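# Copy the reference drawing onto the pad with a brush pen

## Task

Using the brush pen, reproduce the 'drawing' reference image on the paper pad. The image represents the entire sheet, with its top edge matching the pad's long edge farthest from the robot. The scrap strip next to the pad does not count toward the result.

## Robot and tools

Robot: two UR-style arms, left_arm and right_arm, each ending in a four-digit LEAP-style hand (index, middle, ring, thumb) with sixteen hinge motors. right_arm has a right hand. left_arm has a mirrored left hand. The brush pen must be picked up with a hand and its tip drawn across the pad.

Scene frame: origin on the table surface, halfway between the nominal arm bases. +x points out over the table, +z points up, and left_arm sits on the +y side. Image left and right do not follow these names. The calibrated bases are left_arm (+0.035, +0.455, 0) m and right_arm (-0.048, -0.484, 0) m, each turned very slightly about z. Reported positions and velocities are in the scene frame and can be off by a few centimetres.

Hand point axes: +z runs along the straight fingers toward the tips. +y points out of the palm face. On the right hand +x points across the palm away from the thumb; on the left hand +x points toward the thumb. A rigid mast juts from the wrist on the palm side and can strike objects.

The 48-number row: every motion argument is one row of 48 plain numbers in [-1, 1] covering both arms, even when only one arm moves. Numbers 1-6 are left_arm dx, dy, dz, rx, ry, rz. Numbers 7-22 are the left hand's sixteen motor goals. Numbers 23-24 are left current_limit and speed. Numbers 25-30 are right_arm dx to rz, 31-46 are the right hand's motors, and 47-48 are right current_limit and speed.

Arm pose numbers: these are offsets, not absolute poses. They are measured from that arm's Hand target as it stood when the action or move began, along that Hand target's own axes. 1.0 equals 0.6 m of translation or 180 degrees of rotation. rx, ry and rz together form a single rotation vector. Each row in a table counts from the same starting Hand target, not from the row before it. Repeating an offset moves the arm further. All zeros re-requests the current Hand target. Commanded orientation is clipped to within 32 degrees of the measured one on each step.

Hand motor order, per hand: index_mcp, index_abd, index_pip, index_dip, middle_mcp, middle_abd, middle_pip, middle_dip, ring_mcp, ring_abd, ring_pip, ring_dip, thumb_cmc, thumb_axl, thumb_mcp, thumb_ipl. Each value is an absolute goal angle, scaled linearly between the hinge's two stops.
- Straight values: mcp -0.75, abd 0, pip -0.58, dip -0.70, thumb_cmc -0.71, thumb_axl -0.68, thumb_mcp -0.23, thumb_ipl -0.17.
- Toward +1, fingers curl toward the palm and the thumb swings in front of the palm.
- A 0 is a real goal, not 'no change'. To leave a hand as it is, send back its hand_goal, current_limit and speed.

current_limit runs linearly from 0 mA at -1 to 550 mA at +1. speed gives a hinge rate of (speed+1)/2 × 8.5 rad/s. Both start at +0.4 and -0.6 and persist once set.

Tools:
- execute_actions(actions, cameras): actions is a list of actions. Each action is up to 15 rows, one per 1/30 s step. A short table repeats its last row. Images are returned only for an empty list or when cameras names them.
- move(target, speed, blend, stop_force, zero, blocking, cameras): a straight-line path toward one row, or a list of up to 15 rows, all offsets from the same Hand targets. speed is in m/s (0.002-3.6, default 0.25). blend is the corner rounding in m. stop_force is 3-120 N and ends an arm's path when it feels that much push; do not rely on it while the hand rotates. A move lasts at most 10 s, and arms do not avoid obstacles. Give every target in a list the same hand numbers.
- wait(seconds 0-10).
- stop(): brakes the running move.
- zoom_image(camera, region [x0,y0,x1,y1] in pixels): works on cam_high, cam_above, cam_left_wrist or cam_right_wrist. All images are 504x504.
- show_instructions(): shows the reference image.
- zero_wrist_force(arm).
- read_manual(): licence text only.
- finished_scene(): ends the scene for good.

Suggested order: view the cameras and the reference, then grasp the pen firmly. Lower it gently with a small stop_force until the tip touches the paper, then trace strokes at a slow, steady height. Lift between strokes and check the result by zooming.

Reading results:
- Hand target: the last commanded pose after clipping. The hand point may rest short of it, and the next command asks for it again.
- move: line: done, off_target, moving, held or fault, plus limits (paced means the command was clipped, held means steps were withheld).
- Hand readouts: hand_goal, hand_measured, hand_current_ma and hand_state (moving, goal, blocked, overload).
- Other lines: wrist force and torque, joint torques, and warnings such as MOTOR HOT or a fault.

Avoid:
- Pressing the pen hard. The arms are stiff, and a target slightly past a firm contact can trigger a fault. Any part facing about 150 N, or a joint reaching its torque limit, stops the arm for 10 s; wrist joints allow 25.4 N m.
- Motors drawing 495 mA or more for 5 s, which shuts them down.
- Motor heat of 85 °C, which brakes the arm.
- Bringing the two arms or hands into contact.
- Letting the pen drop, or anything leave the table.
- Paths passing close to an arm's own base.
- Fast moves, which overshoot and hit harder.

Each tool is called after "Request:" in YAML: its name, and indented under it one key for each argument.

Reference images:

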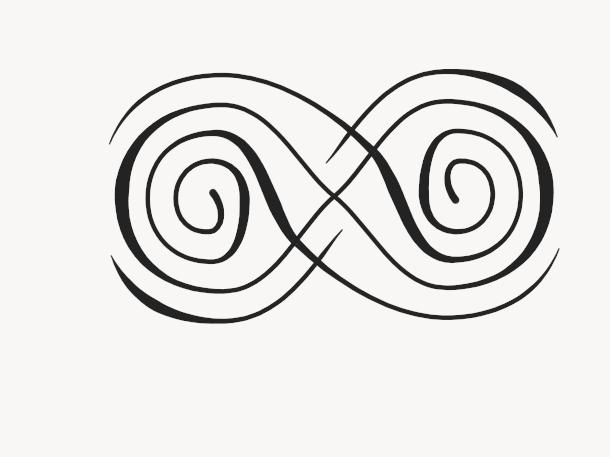

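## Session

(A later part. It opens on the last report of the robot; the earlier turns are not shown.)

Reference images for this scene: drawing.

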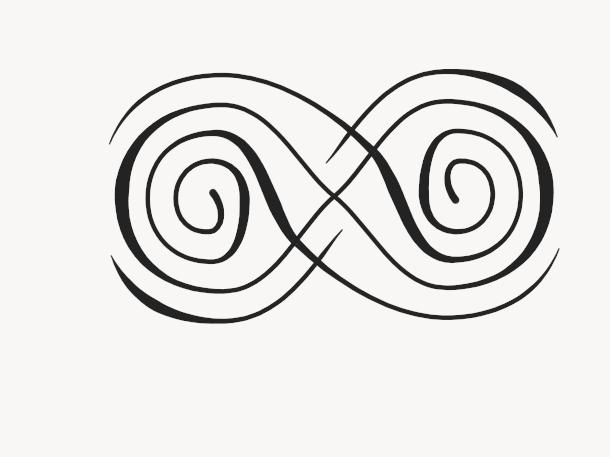

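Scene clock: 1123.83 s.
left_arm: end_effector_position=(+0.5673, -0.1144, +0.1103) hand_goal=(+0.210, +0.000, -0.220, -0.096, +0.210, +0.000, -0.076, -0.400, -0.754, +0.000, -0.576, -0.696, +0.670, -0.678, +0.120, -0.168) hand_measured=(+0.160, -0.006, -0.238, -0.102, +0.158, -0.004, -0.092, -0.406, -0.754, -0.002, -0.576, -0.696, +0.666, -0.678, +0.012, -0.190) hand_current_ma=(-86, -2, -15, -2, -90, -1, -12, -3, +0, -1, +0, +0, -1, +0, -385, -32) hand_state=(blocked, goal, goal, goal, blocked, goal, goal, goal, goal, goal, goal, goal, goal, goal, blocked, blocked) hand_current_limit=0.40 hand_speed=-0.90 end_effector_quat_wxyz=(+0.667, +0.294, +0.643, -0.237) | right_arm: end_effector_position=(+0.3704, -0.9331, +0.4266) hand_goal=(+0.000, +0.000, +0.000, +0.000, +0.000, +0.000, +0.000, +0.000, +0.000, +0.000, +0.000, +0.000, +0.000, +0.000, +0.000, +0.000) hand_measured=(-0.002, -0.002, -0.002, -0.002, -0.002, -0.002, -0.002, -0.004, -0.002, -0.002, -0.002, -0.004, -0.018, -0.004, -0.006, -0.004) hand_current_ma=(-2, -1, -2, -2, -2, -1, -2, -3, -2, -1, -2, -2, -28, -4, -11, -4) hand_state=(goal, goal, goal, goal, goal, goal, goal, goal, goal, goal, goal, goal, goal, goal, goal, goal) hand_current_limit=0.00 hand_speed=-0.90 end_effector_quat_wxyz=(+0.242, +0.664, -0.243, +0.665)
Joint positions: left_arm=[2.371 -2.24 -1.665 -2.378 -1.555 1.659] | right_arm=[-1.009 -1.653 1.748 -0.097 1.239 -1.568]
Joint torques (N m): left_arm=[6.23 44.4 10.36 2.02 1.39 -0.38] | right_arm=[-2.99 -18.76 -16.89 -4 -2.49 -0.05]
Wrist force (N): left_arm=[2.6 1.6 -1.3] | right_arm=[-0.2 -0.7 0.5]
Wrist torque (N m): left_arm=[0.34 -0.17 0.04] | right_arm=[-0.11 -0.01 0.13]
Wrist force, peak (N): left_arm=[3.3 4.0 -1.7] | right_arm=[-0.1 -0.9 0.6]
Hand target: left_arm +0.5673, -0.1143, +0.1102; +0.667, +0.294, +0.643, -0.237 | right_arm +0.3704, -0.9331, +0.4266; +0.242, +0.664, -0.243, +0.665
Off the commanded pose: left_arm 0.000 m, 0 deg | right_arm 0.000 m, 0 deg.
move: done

Request:
move:
  target: [0.02016,0.07755,-0.0652,0,0,0,0.21,0,-0.22,-0.096,0.21,0,-0.076,-0.4,-0.754,0,-0.576,-0.696,0.671,-0.677,0.12,-0.168,0.4,-0.9,0,0,0,0,0,0,0,0,0,0,0,0,0,0,0,0,0,0,0,0,0,0,0,-0.9]
  speed: 0.2

Request:
move:
  target:
    - [0.01215,-0.00454,-0.00124,0,0,0,0.21,0,-0.22,-0.096,0.21,0,-0.076,-0.4,-0.754,0,-0.576,-0.696,0.671,-0.677,0.12,-0.168,0.4,-0.9,0,0,0,0,0,0,0,0,0,0,0,0,0,0,0,0,0,0,0,0,0,0,0,-0.9]
    - [0.01264,-0.01802,-0.00655,0,0,0,0.21,0,-0.22,-0.096,0.21,0,-0.076,-0.4,-0.754,0,-0.576,-0.696,0.671,-0.677,0.12,-0.168,0.4,-0.9,0,0,0,0,0,0,0,0,0,0,0,0,0,0,0,0,0,0,0,0,0,0,0,-0.9]
    - [0.01186,-0.02699,-0.01013,0,0,0,0.21,0,-0.22,-0.096,0.21,0,-0.076,-0.4,-0.754,0,-0.576,-0.696,0.671,-0.677,0.12,-0.168,0.4,-0.9,0,0,0,0,0,0,0,0,0,0,0,0,0,0,0,0,0,0,0,0,0,0,0,-0.9]
    - [0.01137,-0.03251,-0.01974,0,0,0,0.21,0,-0.22,-0.096,0.21,0,-0.076,-0.4,-0.754,0,-0.576,-0.696,0.671,-0.677,0.12,-0.168,0.4,-0.9,0,0,0,0,0,0,0,0,0,0,0,0,0,0,0,0,0,0,0,0,0,0,0,-0.9]
    - [0.01174,-0.02827,-0.03187,0,0,0,0.21,0,-0.22,-0.096,0.21,0,-0.076,-0.4,-0.754,0,-0.576,-0.696,0.671,-0.677,0.12,-0.168,0.4,-0.9,0,0,0,0,0,0,0,0,0,0,0,0,0,0,0,0,0,0,0,0,0,0,0,-0.9]
    - [0.01255,-0.01904,-0.03947,0,0,0,0.21,0,-0.22,-0.096,0.21,0,-0.076,-0.4,-0.754,0,-0.576,-0.696,0.671,-0.677,0.12,-0.168,0.4,-0.9,0,0,0,0,0,0,0,0,0,0,0,0,0,0,0,0,0,0,0,0,0,0,0,-0.9]
    - [0.01364,-0.00665,-0.041,0,0,0,0.21,0,-0.22,-0.096,0.21,0,-0.076,-0.4,-0.754,0,-0.576,-0.696,0.671,-0.677,0.12,-0.168,0.4,-0.9,0,0,0,0,0,0,0,0,0,0,0,0,0,0,0,0,0,0,0,0,0,0,0,-0.9]
    - [0.01469,0.00535,-0.03566,0,0,0,0.21,0,-0.22,-0.096,0.21,0,-0.076,-0.4,-0.754,0,-0.576,-0.696,0.671,-0.677,0.12,-0.168,0.4,-0.9,0,0,0,0,0,0,0,0,0,0,0,0,0,0,0,0,0,0,0,0,0,0,0,-0.9]
    - [0.01563,0.01616,-0.02634,0,0,0,0.21,0,-0.22,-0.096,0.21,0,-0.076,-0.4,-0.754,0,-0.576,-0.696,0.671,-0.677,0.12,-0.168,0.4,-0.9,0,0,0,0,0,0,0,0,0,0,0,0,0,0,0,0,0,0,0,0,0,0,0,-0.9]
    - [0.01638,0.02466,-0.01322,0,0,0,0.21,0,-0.22,-0.096,0.21,0,-0.076,-0.4,-0.754,0,-0.576,-0.696,0.671,-0.677,0.12,-0.168,0.4,-0.9,0,0,0,0,0,0,0,0,0,0,0,0,0,0,0,0,0,0,0,0,0,0,0,-0.9]
    - [0.01651,0.02614,0.00276,0,0,0,0.21,0,-0.22,-0.096,0.21,0,-0.076,-0.4,-0.754,0,-0.576,-0.696,0.671,-0.677,0.12,-0.168,0.4,-0.9,0,0,0,0,0,0,0,0,0,0,0,0,0,0,0,0,0,0,0,0,0,0,0,-0.9]
    - [0.01582,0.01828,0.0161,0,0,0,0.21,0,-0.22,-0.096,0.21,0,-0.076,-0.4,-0.754,0,-0.576,-0.696,0.671,-0.677,0.12,-0.168,0.4,-0.9,0,0,0,0,0,0,0,0,0,0,0,0,0,0,0,0,0,0,0,0,0,0,0,-0.9]
    - [0.01465,0.00483,0.02569,0,0,0,0.21,0,-0.22,-0.096,0.21,0,-0.076,-0.4,-0.754,0,-0.576,-0.696,0.671,-0.677,0.12,-0.168,0.4,-0.9,0,0,0,0,0,0,0,0,0,0,0,0,0,0,0,0,0,0,0,0,0,0,0,-0.9]
    - [0.01328,-0.01082,0.02727,0,0,0,0.21,0,-0.22,-0.096,0.21,0,-0.076,-0.4,-0.754,0,-0.576,-0.696,0.671,-0.677,0.12,-0.168,0.4,-0.9,0,0,0,0,0,0,0,0,0,0,0,0,0,0,0,0,0,0,0,0,0,0,0,-0.9]
    - [0.00672,-0.02838,0.01277,0,0,0,0.21,0,-0.22,-0.096,0.21,0,-0.076,-0.4,-0.754,0,-0.576,-0.696,0.671,-0.677,0.12,-0.168,0.4,-0.9,0,0,0,0,0,0,0,0,0,0,0,0,0,0,0,0,0,0,0,0,0,0,0,-0.9]
  speed: 0.06
  blend: 0.003

Request:
move:
  target: [-0.00778,0.01621,0.01141,0,0,0,0.21,0,-0.22,-0.096,0.21,0,-0.076,-0.4,-0.754,0,-0.576,-0.696,0.671,-0.677,0.12,-0.168,0.4,-0.9,0,0,0,0,0,0,0,0,0,0,0,0,0,0,0,0,0,0,0,0,0,0,0,-0.9]
  speed: 0.2

Request:
move:
  target:
    - [0.01099,-0.00817,-0.00453,0,0,0,0.21,0,-0.22,-0.096,0.21,0,-0.076,-0.4,-0.754,0,-0.576,-0.696,0.671,-0.677,0.12,-0.168,0.4,-0.9,0,0,0,0,0,0,0,0,0,0,0,0,0,0,0,0,0,0,0,0,0,0,0,-0.9]
    - [0.01127,-0.03365,-0.03275,0,0,0,0.21,0,-0.22,-0.096,0.21,0,-0.076,-0.4,-0.754,0,-0.576,-0.696,0.671,-0.677,0.12,-0.168,0.4,-0.9,0,0,0,0,0,0,0,0,0,0,0,0,0,0,0,0,0,0,0,0,0,0,0,-0.9]
    - [0.01072,-0.03997,-0.05047,0,0,0,0.21,0,-0.22,-0.096,0.21,0,-0.076,-0.4,-0.754,0,-0.576,-0.696,0.671,-0.677,0.12,-0.168,0.4,-0.9,0,0,0,0,0,0,0,0,0,0,0,0,0,0,0,0,0,0,0,0,0,0,0,-0.9]
    - [0.01101,-0.03654,-0.06763,0,0,0,0.21,0,-0.22,-0.096,0.21,0,-0.076,-0.4,-0.754,0,-0.576,-0.696,0.671,-0.677,0.12,-0.168,0.4,-0.9,0,0,0,0,0,0,0,0,0,0,0,0,0,0,0,0,0,0,0,0,0,0,0,-0.9]
    - [0.01227,-0.02219,-0.07832,0,0,0,0.21,0,-0.22,-0.096,0.21,0,-0.076,-0.4,-0.754,0,-0.576,-0.696,0.671,-0.677,0.12,-0.168,0.4,-0.9,0,0,0,0,0,0,0,0,0,0,0,0,0,0,0,0,0,0,0,0,0,0,0,-0.9]
    - [0.01384,-0.00421,-0.08304,0,0,0,0.21,0,-0.22,-0.096,0.21,0,-0.076,-0.4,-0.754,0,-0.576,-0.696,0.671,-0.677,0.12,-0.168,0.4,-0.9,0,0,0,0,0,0,0,0,0,0,0,0,0,0,0,0,0,0,0,0,0,0,0,-0.9]
    - [0.01559,0.01573,-0.08201,0,0,0,0.21,0,-0.22,-0.096,0.21,0,-0.076,-0.4,-0.754,0,-0.576,-0.696,0.671,-0.677,0.12,-0.168,0.4,-0.9,0,0,0,0,0,0,0,0,0,0,0,0,0,0,0,0,0,0,0,0,0,0,0,-0.9]
    - [0.01732,0.03554,-0.07312,0,0,0,0.21,0,-0.22,-0.096,0.21,0,-0.076,-0.4,-0.754,0,-0.576,-0.696,0.671,-0.677,0.12,-0.168,0.4,-0.9,0,0,0,0,0,0,0,0,0,0,0,0,0,0,0,0,0,0,0,0,0,0,0,-0.9]
    - [0.01874,0.05176,-0.05739,0,0,0,0.21,0,-0.22,-0.096,0.21,0,-0.076,-0.4,-0.754,0,-0.576,-0.696,0.671,-0.677,0.12,-0.168,0.4,-0.9,0,0,0,0,0,0,0,0,0,0,0,0,0,0,0,0,0,0,0,0,0,0,0,-0.9]
    - [0.01948,0.06019,-0.03886,0,0,0,0.21,0,-0.22,-0.096,0.21,0,-0.076,-0.4,-0.754,0,-0.576,-0.696,0.671,-0.677,0.12,-0.168,0.4,-0.9,0,0,0,0,0,0,0,0,0,0,0,0,0,0,0,0,0,0,0,0,0,0,0,-0.9]
    - [0.01959,0.06135,-0.01916,0,0,0,0.21,0,-0.22,-0.096,0.21,0,-0.076,-0.4,-0.754,0,-0.576,-0.696,0.671,-0.677,0.12,-0.168,0.4,-0.9,0,0,0,0,0,0,0,0,0,0,0,0,0,0,0,0,0,0,0,0,0,0,0,-0.9]
    - [0.01897,0.05426,-0.00132,0,0,0,0.21,0,-0.22,-0.096,0.21,0,-0.076,-0.4,-0.754,0,-0.576,-0.696,0.671,-0.677,0.12,-0.168,0.4,-0.9,0,0,0,0,0,0,0,0,0,0,0,0,0,0,0,0,0,0,0,0,0,0,0,-0.9]
    - [0.01791,0.04216,0.01221,0,0,0,0.21,0,-0.22,-0.096,0.21,0,-0.076,-0.4,-0.754,0,-0.576,-0.696,0.671,-0.677,0.12,-0.168,0.4,-0.9,0,0,0,0,0,0,0,0,0,0,0,0,0,0,0,0,0,0,0,0,0,0,0,-0.9]
    - [0.01658,0.02695,0.01996,0,0,0,0.21,0,-0.22,-0.096,0.21,0,-0.076,-0.4,-0.754,0,-0.576,-0.696,0.671,-0.677,0.12,-0.168,0.4,-0.9,0,0,0,0,0,0,0,0,0,0,0,0,0,0,0,0,0,0,0,0,0,0,0,-0.9]
    - [0.0099,0.008,0.01999,0,0,0,0.21,0,-0.22,-0.096,0.21,0,-0.076,-0.4,-0.754,0,-0.576,-0.696,0.671,-0.677,0.12,-0.168,0.4,-0.9,0,0,0,0,0,0,0,0,0,0,0,0,0,0,0,0,0,0,0,0,0,0,0,-0.9]
  speed: 0.06
  blend: 0.003

Request:
move:
  target: [-0.00616,0.03469,-0.00972,0,0,0,0.21,0,-0.22,-0.096,0.21,0,-0.076,-0.4,-0.754,0,-0.576,-0.696,0.671,-0.677,0.12,-0.168,0.4,-0.9,0,0,0,0,0,0,0,0,0,0,0,0,0,0,0,0,0,0,0,0,0,0,0,-0.9]
  speed: 0.2

Request:
move:
  target:
    - [0.01102,-0.00781,0.0048,0,0,0,0.21,0,-0.22,-0.096,0.21,0,-0.076,-0.4,-0.754,0,-0.576,-0.696,0.671,-0.677,0.12,-0.168,0.4,-0.9,0,0,0,0,0,0,0,0,0,0,0,0,0,0,0,0,0,0,0,0,0,0,0,-0.9]
    - [0.01142,-0.03194,0.00997,0,0,0,0.21,0,-0.22,-0.096,0.21,0,-0.076,-0.4,-0.754,0,-0.576,-0.696,0.671,-0.677,0.12,-0.168,0.4,-0.9,0,0,0,0,0,0,0,0,0,0,0,0,0,0,0,0,0,0,0,0,0,0,0,-0.9]
    - [0.00865,-0.06362,-0.00232,0,0,0,0.21,0,-0.22,-0.096,0.21,0,-0.076,-0.4,-0.754,0,-0.576,-0.696,0.671,-0.677,0.12,-0.168,0.4,-0.9,0,0,0,0,0,0,0,0,0,0,0,0,0,0,0,0,0,0,0,0,0,0,0,-0.9]
    - [0.00644,-0.08882,-0.01354,0,0,0,0.21,0,-0.22,-0.096,0.21,0,-0.076,-0.4,-0.754,0,-0.576,-0.696,0.671,-0.677,0.12,-0.168,0.4,-0.9,0,0,0,0,0,0,0,0,0,0,0,0,0,0,0,0,0,0,0,0,0,0,0,-0.9]
    - [0.00461,-0.10975,-0.01908,0,0,0,0.21,0,-0.22,-0.096,0.21,0,-0.076,-0.4,-0.754,0,-0.576,-0.696,0.671,-0.677,0.12,-0.168,0.4,-0.9,0,0,0,0,0,0,0,0,0,0,0,0,0,0,0,0,0,0,0,0,0,0,0,-0.9]
    - [0.00308,-0.12722,-0.01883,0,0,0,0.21,0,-0.22,-0.096,0.21,0,-0.076,-0.4,-0.754,0,-0.576,-0.696,0.671,-0.677,0.12,-0.168,0.4,-0.9,0,0,0,0,0,0,0,0,0,0,0,0,0,0,0,0,0,0,0,0,0,0,0,-0.9]
    - [0.00095,-0.15155,-0.01587,0,0,0,0.21,0,-0.22,-0.096,0.21,0,-0.076,-0.4,-0.754,0,-0.576,-0.696,0.671,-0.677,0.12,-0.168,0.4,-0.9,0,0,0,0,0,0,0,0,0,0,0,0,0,0,0,0,0,0,0,0,0,0,0,-0.9]
    - [-0.00236,-0.18936,-0.00659,0,0,0,0.21,0,-0.22,-0.096,0.21,0,-0.076,-0.4,-0.754,0,-0.576,-0.696,0.671,-0.677,0.12,-0.168,0.4,-0.9,0,0,0,0,0,0,0,0,0,0,0,0,0,0,0,0,0,0,0,0,0,0,0,-0.9]
    - [-0.00589,-0.22978,0.00951,0,0,0,0.21,0,-0.22,-0.096,0.21,0,-0.076,-0.4,-0.754,0,-0.576,-0.696,0.671,-0.677,0.12,-0.168,0.4,-0.9,0,0,0,0,0,0,0,0,0,0,0,0,0,0,0,0,0,0,0,0,0,0,0,-0.9]
    - [-0.0072,-0.2447,0.01972,0,0,0,0.21,0,-0.22,-0.096,0.21,0,-0.076,-0.4,-0.754,0,-0.576,-0.696,0.671,-0.677,0.12,-0.168,0.4,-0.9,0,0,0,0,0,0,0,0,0,0,0,0,0,0,0,0,0,0,0,0,0,0,0,-0.9]
    - [-0.0083,-0.25729,0.03178,0,0,0,0.21,0,-0.22,-0.096,0.21,0,-0.076,-0.4,-0.754,0,-0.576,-0.696,0.671,-0.677,0.12,-0.168,0.4,-0.9,0,0,0,0,0,0,0,0,0,0,0,0,0,0,0,0,0,0,0,0,0,0,0,-0.9]
    - [-0.00969,-0.27321,0.05728,0,0,0,0.21,0,-0.22,-0.096,0.21,0,-0.076,-0.4,-0.754,0,-0.576,-0.696,0.671,-0.677,0.12,-0.168,0.4,-0.9,0,0,0,0,0,0,0,0,0,0,0,0,0,0,0,0,0,0,0,0,0,0,0,-0.9]
    - [-0.01044,-0.28178,0.08573,0,0,0,0.21,0,-0.22,-0.096,0.21,0,-0.076,-0.4,-0.754,0,-0.576,-0.696,0.671,-0.677,0.12,-0.168,0.4,-0.9,0,0,0,0,0,0,0,0,0,0,0,0,0,0,0,0,0,0,0,0,0,0,0,-0.9]
    - [-0.01101,-0.27883,0.11142,0,0,0,0.21,0,-0.22,-0.096,0.21,0,-0.076,-0.4,-0.754,0,-0.576,-0.696,0.671,-0.677,0.12,-0.168,0.4,-0.9,0,0,0,0,0,0,0,0,0,0,0,0,0,0,0,0,0,0,0,0,0,0,0,-0.9]
    - [-0.01449,-0.27086,0.13313,0,0,0,0.21,0,-0.22,-0.096,0.21,0,-0.076,-0.4,-0.754,0,-0.576,-0.696,0.671,-0.677,0.12,-0.168,0.4,-0.9,0,0,0,0,0,0,0,0,0,0,0,0,0,0,0,0,0,0,0,0,0,0,0,-0.9]
  speed: 0.06
  blend: 0.003

Request:
move:
  target: [-0.00835,0.16279,-0.10238,0,0,0,0.21,0,-0.22,-0.096,0.21,0,-0.076,-0.4,-0.754,0,-0.576,-0.696,0.671,-0.677,0.12,-0.168,0.4,-0.9,0,0,0,0,0,0,0,0,0,0,0,0,0,0,0,0,0,0,0,0,0,0,0,-0.9]
  speed: 0.2

Request:
move:
  target: [-0.0415,-0.0921,-0.44,0,0,0,0.21,0,-0.22,-0.096,0.21,0,-0.076,-0.4,-0.754,0,-0.576,-0.696,0.671,-0.677,0.12,-0.168,0.4,-0.9,0,0,0,0,0,0,0,0,0,0,0,0,0,0,0,0,0,0,0,0,0,0,0,-0.9]
  speed: 0.25
  cameras: ["cam_above"]

Request:
zoom_image:
  camera: "cam_above"
  region: [130, 160, 390, 320]

Scene clock: 1265.80 s.
left_arm: end_effector_position=(+0.5723, -0.0531, +0.1024) hand_goal=(+0.210, +0.000, -0.220, -0.096, +0.210, +0.000, -0.076, -0.400, -0.754, +0.000, -0.576, -0.696, +0.670, -0.678, +0.120, -0.168) hand_measured=(+0.160, -0.006, -0.238, -0.102, +0.158, -0.004, -0.092, -0.406, -0.754, -0.002, -0.576, -0.696, +0.666, -0.678, +0.012, -0.190) hand_current_ma=(-86, -2, -15, -2, -90, -1, -12, -3, +0, -1, +0, +0, -1, +0, -385, -32) hand_state=(blocked, goal, goal, goal, blocked, goal, goal, goal, goal, goal, goal, goal, goal, goal, blocked, blocked) hand_current_limit=0.40 hand_speed=-0.90 end_effector_quat_wxyz=(+0.667, +0.294, +0.643, -0.237) | right_arm: end_effector_position=(+0.3704, -0.9331, +0.4266) hand_goal=(+0.000, +0.000, +0.000, +0.000, +0.000, +0.000, +0.000, +0.000, +0.000, +0.000, +0.000, +0.000, +0.000, +0.000, +0.000, +0.000) hand_measured=(-0.002, -0.002, -0.002, -0.002, -0.002, -0.002, -0.002, -0.004, -0.002, -0.002, -0.002, -0.004, -0.018, -0.004, -0.006, -0.004) hand_current_ma=(-2, -1, -2, -2, -2, -1, -2, -3, -2, -1, -2, -2, -28, -4, -11, -4) hand_state=(goal, goal, goal, goal, goal, goal, goal, goal, goal, goal, goal, goal, goal, goal, goal, goal) hand_current_limit=0.00 hand_speed=-0.90 end_effector_quat_wxyz=(+0.242, +0.664, -0.243, +0.665)
Joint positions: left_arm=[2.466 -2.173 -1.824 -2.286 -1.46 1.659] | right_arm=[-1.009 -1.653 1.748 -0.097 1.239 -1.568]
Joint torques (N m): left_arm=[4.51 27.6 11.87 2.3 0.04 -0.65] | right_arm=[-3.16 -18.71 -17.13 -4.01 -2.4 0.17]
Motor temperatures (°C): left_arm=[24 25 24 39 35 32] | right_arm=[31 26 22 30 37 33]
Wrist force (N): left_arm=[2.8 1.5 -1.6] | right_arm=[0.1 -0.8 0.4]
Wrist torque (N m): left_arm=[0.33 -0.23 0.09] | right_arm=[-0.11 -0.04 0.15]
Wrist force, peak (N): left_arm=[3.2 2.6 -2.3] | right_arm=[-0.4 -0.9 0.4]
Hand target: left_arm +0.5723, -0.0531, +0.1023; +0.667, +0.294, +0.643, -0.237 | right_arm +0.3704, -0.9331, +0.4266; +0.242, +0.664, -0.243, +0.665
Off the commanded pose: left_arm 0.000 m, 0 deg | right_arm 0.000 m, 0 deg.
move: done

Scene clock: 1268.23 s.
left_arm: end_effector_position=(+0.5661, -0.0703, +0.0969) hand_goal=(+0.210, +0.000, -0.220, -0.096, +0.210, +0.000, -0.076, -0.400, -0.754, +0.000, -0.576, -0.696, +0.670, -0.678, +0.120, -0.168) hand_measured=(+0.160, -0.006, -0.238, -0.102, +0.158, -0.004, -0.092, -0.406, -0.754, -0.002, -0.576, -0.696, +0.666, -0.678, +0.012, -0.190) hand_current_ma=(-86, -2, -15, -2, -90, -1, -12, -3, +0, -1, +0, +0, -1, +0, -385, -32) hand_state=(blocked, goal, goal, goal, blocked, goal, goal, goal, goal, goal, goal, goal, goal, goal, blocked, blocked) hand_current_limit=0.40 hand_speed=-0.90 end_effector_quat_wxyz=(+0.667, +0.294, +0.643, -0.237) end_effector_velocity=(+0.004, +0.000, +0.000) end_effector_angular_velocity=(-0.001, -0.001, -0.001) | right_arm: end_effector_position=(+0.3704, -0.9331, +0.4266) hand_goal=(+0.000, +0.000, +0.000, +0.000, +0.000, +0.000, +0.000, +0.000, +0.000, +0.000, +0.000, +0.000, +0.000, +0.000, +0.000, +0.000) hand_measured=(-0.002, -0.002, -0.002, -0.002, -0.002, -0.002, -0.002, -0.004, -0.002, -0.002, -0.002, -0.004, -0.018, -0.004, -0.006, -0.004) hand_current_ma=(-2, -1, -2, -2, -2, -1, -2, -3, -2, -1, -2, -2, -28, -4, -11, -4) hand_state=(goal, goal, goal, goal, goal, goal, goal, goal, goal, goal, goal, goal, goal, goal, goal, goal) hand_current_limit=0.00 hand_speed=-0.90 end_effector_quat_wxyz=(+0.242, +0.664, -0.243, +0.665)
Joint positions: left_arm=[2.432 -2.199 -1.793 -2.29 -1.495 1.659] | right_arm=[-1.009 -1.653 1.748 -0.097 1.239 -1.568]
Joint velocities: left_arm=[0.005 -0.004 0.006 -0.001 0.006 0] | right_arm=[within noise]
Joint torques (N m): left_arm=[7.34 29.75 24.15 0.87 1.58 0.68] | right_arm=[-3.12 -18.73 -16.75 -3.94 -2.42 0.5]
Wrist force (N): left_arm=[3.0 1.5 -1.7] | right_arm=[-0.3 -0.5 0.6]
Wrist torque (N m): left_arm=[0.35 -0.26 0.08] | right_arm=[-0.10 -0.01 0.13]
Wrist force, peak (N): left_arm=[3.4 2.0 -1.4] | right_arm=[-0.4 -0.8 0.6]
Hand target: left_arm +0.5662, -0.0703, +0.0967; +0.667, +0.294, +0.643, -0.237 | right_arm +0.3704, -0.9331, +0.4266; +0.242, +0.664, -0.243, +0.665
Off the commanded pose: left_arm 0.000 m, 0 deg | right_arm 0.000 m, 0 deg.
move: done; blend cut to 0.0029 m at target 2, 0.0029 m at target 3

Scene clock: 1268.93 s.
left_arm: end_effector_position=(+0.5777, -0.0684, +0.1023) hand_goal=(+0.210, +0.000, -0.220, -0.096, +0.210, +0.000, -0.076, -0.400, -0.754, +0.000, -0.576, -0.696, +0.670, -0.678, +0.120, -0.168) hand_measured=(+0.160, -0.006, -0.238, -0.102, +0.158, -0.004, -0.092, -0.406, -0.754, -0.002, -0.576, -0.696, +0.666, -0.678, +0.012, -0.190) hand_current_ma=(-86, -2, -15, -2, -90, -1, -12, -3, +0, -1, +0, +0, -1, +0, -385, -32) hand_state=(blocked, goal, goal, goal, blocked, goal, goal, goal, goal, goal, goal, goal, goal, goal, blocked, blocked) hand_current_limit=0.40 hand_speed=-0.90 end_effector_quat_wxyz=(+0.667, +0.294, +0.643, -0.237) | right_arm: end_effector_position=(+0.3704, -0.9331, +0.4266) hand_goal=(+0.000, +0.000, +0.000, +0.000, +0.000, +0.000, +0.000, +0.000, +0.000, +0.000, +0.000, +0.000, +0.000, +0.000, +0.000, +0.000) hand_measured=(-0.002, -0.002, -0.002, -0.002, -0.002, -0.002, -0.002, -0.004, -0.002, -0.002, -0.002, -0.004, -0.018, -0.004, -0.006, -0.004) hand_current_ma=(-2, -1, -2, -2, -2, -1, -2, -3, -2, -1, -2, -2, -28, -4, -11, -4) hand_state=(goal, goal, goal, goal, goal, goal, goal, goal, goal, goal, goal, goal, goal, goal, goal, goal) hand_current_limit=0.00 hand_speed=-0.90 end_effector_quat_wxyz=(+0.242, +0.664, -0.243, +0.665)
Joint positions: left_arm=[2.449 -2.199 -1.774 -2.31 -1.477 1.659] | right_arm=[-1.009 -1.653 1.748 -0.097 1.239 -1.568]
Joint torques (N m): left_arm=[-7.47 57.47 10.71 3.08 -1.32 0.56] | right_arm=[-3.21 -19.31 -17.65 -4.05 -2.44 0.59]
Wrist force (N): left_arm=[2.9 1.5 -1.3] | right_arm=[0.0 -0.5 0.4]
Wrist torque (N m): left_arm=[0.32 -0.24 0.05] | right_arm=[-0.08 -0.04 0.15]
Wrist force, peak (N): left_arm=[2.9 1.9 -1.6] | right_arm=[-0.1 -0.8 0.6]
Hand target: left_arm +0.5776, -0.0684, +0.1023; +0.667, +0.294, +0.643, -0.237 | right_arm +0.3704, -0.9331, +0.4266; +0.242, +0.664, -0.243, +0.665
Off the commanded pose: left_arm 0.000 m, 0 deg | right_arm 0.000 m, 0 deg.
move: done

Scene clock: 1272.30 s.
left_arm: end_effector_position=(+0.5899, -0.0730, +0.0968) hand_goal=(+0.210, +0.000, -0.220, -0.096, +0.210, +0.000, -0.076, -0.400, -0.754, +0.000, -0.576, -0.696, +0.670, -0.678, +0.120, -0.168) hand_measured=(+0.160, -0.006, -0.238, -0.102, +0.158, -0.004, -0.092, -0.406, -0.754, -0.002, -0.576, -0.696, +0.666, -0.678, +0.012, -0.190) hand_current_ma=(-86, -2, -15, -2, -90, -1, -12, -3, +0, -1, +0, +0, -1, +0, -385, -32) hand_state=(blocked, goal, goal, goal, blocked, goal, goal, goal, goal, goal, goal, goal, goal, goal, blocked, blocked) hand_current_limit=0.40 hand_speed=-0.90 end_effector_quat_wxyz=(+0.667, +0.294, +0.643, -0.237) | right_arm: end_effector_position=(+0.3704, -0.9331, +0.4266) hand_goal=(+0.000, +0.000, +0.000, +0.000, +0.000, +0.000, +0.000, +0.000, +0.000, +0.000, +0.000, +0.000, +0.000, +0.000, +0.000, +0.000) hand_measured=(-0.002, -0.002, -0.002, -0.002, -0.002, -0.002, -0.002, -0.004, -0.002, -0.002, -0.002, -0.004, -0.018, -0.004, -0.006, -0.004) hand_current_ma=(-2, -1, -2, -2, -2, -1, -2, -3, -2, -1, -2, -2, -28, -4, -11, -4) hand_state=(goal, goal, goal, goal, goal, goal, goal, goal, goal, goal, goal, goal, goal, goal, goal, goal) hand_current_limit=0.00 hand_speed=-0.90 end_effector_quat_wxyz=(+0.242, +0.664, -0.243, +0.665)
Joint positions: left_arm=[2.457 -2.227 -1.739 -2.317 -1.469 1.659] | right_arm=[-1.009 -1.653 1.748 -0.097 1.239 -1.568]
Joint torques (N m): left_arm=[8.3 53.47 11.81 2.83 1.36 0.73] | right_arm=[-2.52 -18.95 -17.06 -4.05 -2.36 0.57]
Wrist force (N): left_arm=[2.8 1.1 -1.7] | right_arm=[0.1 -0.6 0.6]
Wrist torque (N m): left_arm=[0.30 -0.23 0.05] | right_arm=[-0.10 -0.04 0.15]
Wrist force, peak (N): left_arm=[3.3 2.1 -1.2] | right_arm=[-0.1 -0.8 0.6]
Hand target: left_arm +0.5899, -0.0730, +0.0968; +0.667, +0.294, +0.643, -0.237 | right_arm +0.3704, -0.9331, +0.4266; +0.242, +0.664, -0.243, +0.665
Off the commanded pose: left_arm 0.000 m, 0 deg | right_arm 0.000 m, 0 deg.
move: done

Scene clock: 1273.00 s.
left_arm: end_effector_position=(+0.5999, -0.0542, +0.1024) hand_goal=(+0.210, +0.000, -0.220, -0.096, +0.210, +0.000, -0.076, -0.400, -0.754, +0.000, -0.576, -0.696, +0.670, -0.678, +0.120, -0.168) hand_measured=(+0.160, -0.006, -0.238, -0.102, +0.158, -0.004, -0.092, -0.406, -0.754, -0.002, -0.576, -0.696, +0.666, -0.678, +0.012, -0.190) hand_current_ma=(-86, -2, -15, -2, -90, -1, -12, -3, +0, -1, +0, +0, -1, +0, -385, -32) hand_state=(blocked, goal, goal, goal, blocked, goal, goal, goal, goal, goal, goal, goal, goal, goal, blocked, blocked) hand_current_limit=0.40 hand_speed=-0.90 end_effector_quat_wxyz=(+0.667, +0.294, +0.643, -0.237) end_effector_velocity=(-0.001, -0.001, -0.001) end_effector_angular_velocity=(+0.001, +0.002, +0.001) | right_arm: end_effector_position=(+0.3704, -0.9331, +0.4266) hand_goal=(+0.000, +0.000, +0.000, +0.000, +0.000, +0.000, +0.000, +0.000, +0.000, +0.000, +0.000, +0.000, +0.000, +0.000, +0.000, +0.000) hand_measured=(-0.002, -0.002, -0.002, -0.002, -0.002, -0.002, -0.002, -0.004, -0.002, -0.002, -0.002, -0.004, -0.018, -0.004, -0.006, -0.004) hand_current_ma=(-2, -1, -2, -2, -2, -1, -2, -3, -2, -1, -2, -2, -28, -4, -11, -4) hand_state=(goal, goal, goal, goal, goal, goal, goal, goal, goal, goal, goal, goal, goal, goal, goal, goal) hand_current_limit=0.00 hand_speed=-0.90 end_effector_quat_wxyz=(+0.242, +0.664, -0.243, +0.665)
Joint positions: left_arm=[2.497 -2.203 -1.765 -2.314 -1.429 1.659] | right_arm=[-1.009 -1.653 1.748 -0.097 1.239 -1.568]
Joint velocities: left_arm=[-0.003 -0.001 0 0 -0.005 0] | right_arm=[within noise]
Joint torques (N m): left_arm=[-7.13 32.09 23.65 2.8 -1.78 -0.19] | right_arm=[-3.29 -18.81 -17.58 -4.17 -2.43 0.84]
Wrist force (N): left_arm=[3.2 1.5 -1.3] | right_arm=[-0.1 -0.6 0.6]
Wrist torque (N m): left_arm=[0.32 -0.29 0.09] | right_arm=[-0.11 -0.03 0.13]
Wrist force, peak (N): left_arm=[3.4 1.8 -1.1] | right_arm=[0.0 -0.9 0.7]
Hand target: left_arm +0.5999, -0.0543, +0.1023; +0.667, +0.294, +0.643, -0.237 | right_arm +0.3704, -0.9331, +0.4266; +0.242, +0.664, -0.243, +0.665
Off the commanded pose: left_arm 0.000 m, 0 deg | right_arm 0.000 m, 0 deg.
move: done

Scene clock: 1277.27 s.
left_arm: end_effector_position=(+0.5440, -0.2266, +0.0964) hand_goal=(+0.210, +0.000, -0.220, -0.096, +0.210, +0.000, -0.076, -0.400, -0.754, +0.000, -0.576, -0.696, +0.670, -0.678, +0.120, -0.168) hand_measured=(+0.160, -0.006, -0.238, -0.102, +0.158, -0.004, -0.092, -0.406, -0.754, -0.002, -0.576, -0.696, +0.666, -0.678, +0.012, -0.190) hand_current_ma=(-86, -2, -15, -2, -90, -1, -12, -3, +0, -1, +0, +0, -1, +0, -385, -32) hand_state=(blocked, goal, goal, goal, blocked, goal, goal, goal, goal, goal, goal, goal, goal, goal, blocked, blocked) hand_current_limit=0.40 hand_speed=-0.90 end_effector_quat_wxyz=(+0.667, +0.294, +0.643, -0.237) | right_arm: end_effector_position=(+0.3704, -0.9331, +0.4266) hand_goal=(+0.000, +0.000, +0.000, +0.000, +0.000, +0.000, +0.000, +0.000, +0.000, +0.000, +0.000, +0.000, +0.000, +0.000, +0.000, +0.000) hand_measured=(-0.002, -0.002, -0.002, -0.002, -0.002, -0.002, -0.002, -0.004, -0.002, -0.002, -0.002, -0.004, -0.018, -0.004, -0.006, -0.004) hand_current_ma=(-2, -1, -2, -2, -2, -1, -2, -3, -2, -1, -2, -2, -28, -4, -11, -4) hand_state=(goal, goal, goal, goal, goal, goal, goal, goal, goal, goal, goal, goal, goal, goal, goal, goal) hand_current_limit=0.00 hand_speed=-0.90 end_effector_quat_wxyz=(+0.242, +0.664, -0.243, +0.665)
Joint positions: left_arm=[2.214 -2.421 -1.354 -2.508 -1.712 1.659] | right_arm=[-1.009 -1.653 1.748 -0.097 1.239 -1.568]
Joint torques (N m): left_arm=[-7.65 66 10.65 2.73 -1.49 0.3] | right_arm=[-2.95 -18.81 -17.01 -3.99 -2.38 1.16]
Wrist force (N): left_arm=[2.5 1.7 -1.3] | right_arm=[0.1 -0.5 0.4]
Wrist torque (N m): left_arm=[0.36 -0.16 0.07] | right_arm=[-0.08 -0.05 0.15]
Wrist force, peak (N): left_arm=[3.7 1.6 -1.8] | right_arm=[-0.2 -0.9 0.4]
Hand target: left_arm +0.5440, -0.2266, +0.0967; +0.667, +0.294, +0.643, -0.237 | right_arm +0.3704, -0.9331, +0.4266; +0.242, +0.664, -0.243, +0.665
Off the commanded pose: left_arm 0.000 m, 0 deg | right_arm 0.000 m, 0 deg.
move: done

Scene clock: 1278.33 s.
left_arm: end_effector_position=(+0.5673, -0.1144, +0.1103) hand_goal=(+0.210, +0.000, -0.220, -0.096, +0.210, +0.000, -0.076, -0.400, -0.754, +0.000, -0.576, -0.696, +0.670, -0.678, +0.120, -0.168) hand_measured=(+0.160, -0.006, -0.238, -0.102, +0.158, -0.004, -0.092, -0.406, -0.754, -0.002, -0.576, -0.696, +0.666, -0.678, +0.012, -0.190) hand_current_ma=(-86, -2, -15, -2, -90, -1, -12, -3, +0, -1, +0, +0, -1, +0, -385, -32) hand_state=(blocked, goal, goal, goal, blocked, goal, goal, goal, goal, goal, goal, goal, goal, goal, blocked, blocked) hand_current_limit=0.40 hand_speed=-0.90 end_effector_quat_wxyz=(+0.667, +0.294, +0.643, -0.237) | right_arm: end_effector_position=(+0.3704, -0.9331, +0.4266) hand_goal=(+0.000, +0.000, +0.000, +0.000, +0.000, +0.000, +0.000, +0.000, +0.000, +0.000, +0.000, +0.000, +0.000, +0.000, +0.000, +0.000) hand_measured=(-0.002, -0.002, -0.002, -0.002, -0.002, -0.002, -0.002, -0.004, -0.002, -0.002, -0.002, -0.004, -0.018, -0.004, -0.006, -0.004) hand_current_ma=(-2, -1, -2, -2, -2, -1, -2, -3, -2, -1, -2, -2, -28, -4, -11, -4) hand_state=(goal, goal, goal, goal, goal, goal, goal, goal, goal, goal, goal, goal, goal, goal, goal, goal) hand_current_limit=0.00 hand_speed=-0.90 end_effector_quat_wxyz=(+0.242, +0.664, -0.243, +0.665)
Joint positions: left_arm=[2.371 -2.24 -1.665 -2.378 -1.555 1.659] | right_arm=[-1.009 -1.653 1.748 -0.097 1.239 -1.568]
Joint torques (N m): left_arm=[6.77 41.87 10.7 1.95 0.45 -0.48] | right_arm=[-3.6 -19.34 -17.32 -3.98 -2.41 1.24]
Wrist force (N): left_arm=[2.7 1.7 -1.0] | right_arm=[-0.1 -0.4 0.3]
Wrist torque (N m): left_arm=[0.32 -0.19 0.06] | right_arm=[-0.06 -0.02 0.14]
Wrist force, peak (N): left_arm=[2.5 3.2 -2.1] | right_arm=[-0.3 -0.9 0.4]
Hand target: left_arm +0.5673, -0.1143, +0.1102; +0.667, +0.294, +0.643, -0.237 | right_arm +0.3704, -0.9331, +0.4266; +0.242, +0.664, -0.243, +0.665
Off the commanded pose: left_arm 0.000 m, 0 deg | right_arm 0.000 m, 0 deg.
move: done

Scene clock: 1279.90 s.
left_arm: end_effector_position=(+0.3381, +0.0284, +0.1300) hand_goal=(+0.210, +0.000, -0.220, -0.096, +0.210, +0.000, -0.076, -0.400, -0.754, +0.000, -0.576, -0.696, +0.670, -0.678, +0.120, -0.168) hand_measured=(+0.160, -0.006, -0.238, -0.102, +0.158, -0.004, -0.092, -0.406, -0.754, -0.002, -0.576, -0.696, +0.666, -0.678, +0.012, -0.190) hand_current_ma=(-86, -2, -15, -2, -90, -1, -12, -3, +0, -1, +0, +0, -1, +0, -385, -32) hand_state=(blocked, goal, goal, goal, blocked, goal, goal, goal, goal, goal, goal, goal, goal, goal, blocked, blocked) hand_current_limit=0.40 hand_speed=-0.90 end_effector_quat_wxyz=(+0.667, +0.294, +0.643, -0.237) | right_arm: end_effector_position=(+0.3704, -0.9331, +0.4266) hand_goal=(+0.000, +0.000, +0.000, +0.000, +0.000, +0.000, +0.000, +0.000, +0.000, +0.000, +0.000, +0.000, +0.000, +0.000, +0.000, +0.000) hand_measured=(-0.002, -0.002, -0.002, -0.002, -0.002, -0.002, -0.002, -0.004, -0.002, -0.002, -0.002, -0.004, -0.018, -0.004, -0.006, -0.004) hand_current_ma=(-2, -1, -2, -2, -2, -1, -2, -3, -2, -1, -2, -2, -28, -4, -11, -4) hand_state=(goal, goal, goal, goal, goal, goal, goal, goal, goal, goal, goal, goal, goal, goal, goal, goal) hand_current_limit=0.00 hand_speed=-0.90 end_effector_quat_wxyz=(+0.242, +0.664, -0.243, +0.665)
Joint positions: left_arm=[2.192 -1.809 -2.337 -2.137 -1.734 1.659] | right_arm=[-1.009 -1.653 1.748 -0.097 1.239 -1.568]
Joint torques (N m): left_arm=[-4.97 24.8 5.45 1.79 -0.22 1.38] | right_arm=[-3.56 -19.07 -17.17 -4 -2.42 1.5]
Wrist force (N): left_arm=[2.5 1.9 -0.9] | right_arm=[-0.2 -0.7 0.4]
Wrist torque (N m): left_arm=[0.40 -0.13 0.11] | right_arm=[-0.10 -0.01 0.13]
Wrist force, peak (N): left_arm=[2.7 1.3 -3.0] | right_arm=[0.1 -0.9 0.6]
Hand target: left_arm +0.3380, +0.0285, +0.1299; +0.667, +0.294, +0.643, -0.237 | right_arm +0.3704, -0.9331, +0.4266; +0.242, +0.664, -0.243, +0.665
Off the commanded pose: left_arm 0.000 m, 0 deg | right_arm 0.000 m, 0 deg.
move: done
Images, in order (width x height): cam_above 504x504.

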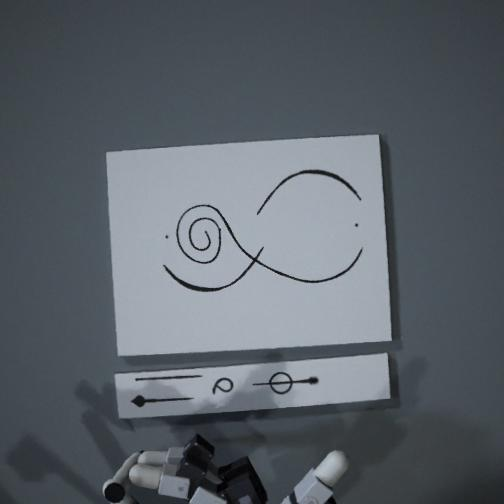

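Scaled by 1.938 from the camera's 504x504 image, which has a finer 720x720 frame.

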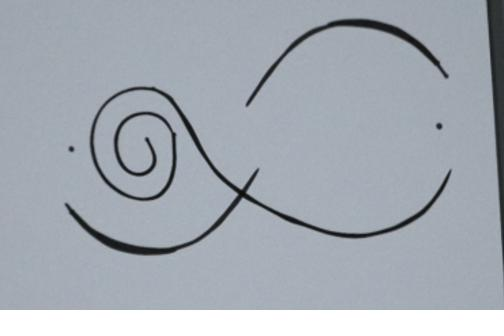

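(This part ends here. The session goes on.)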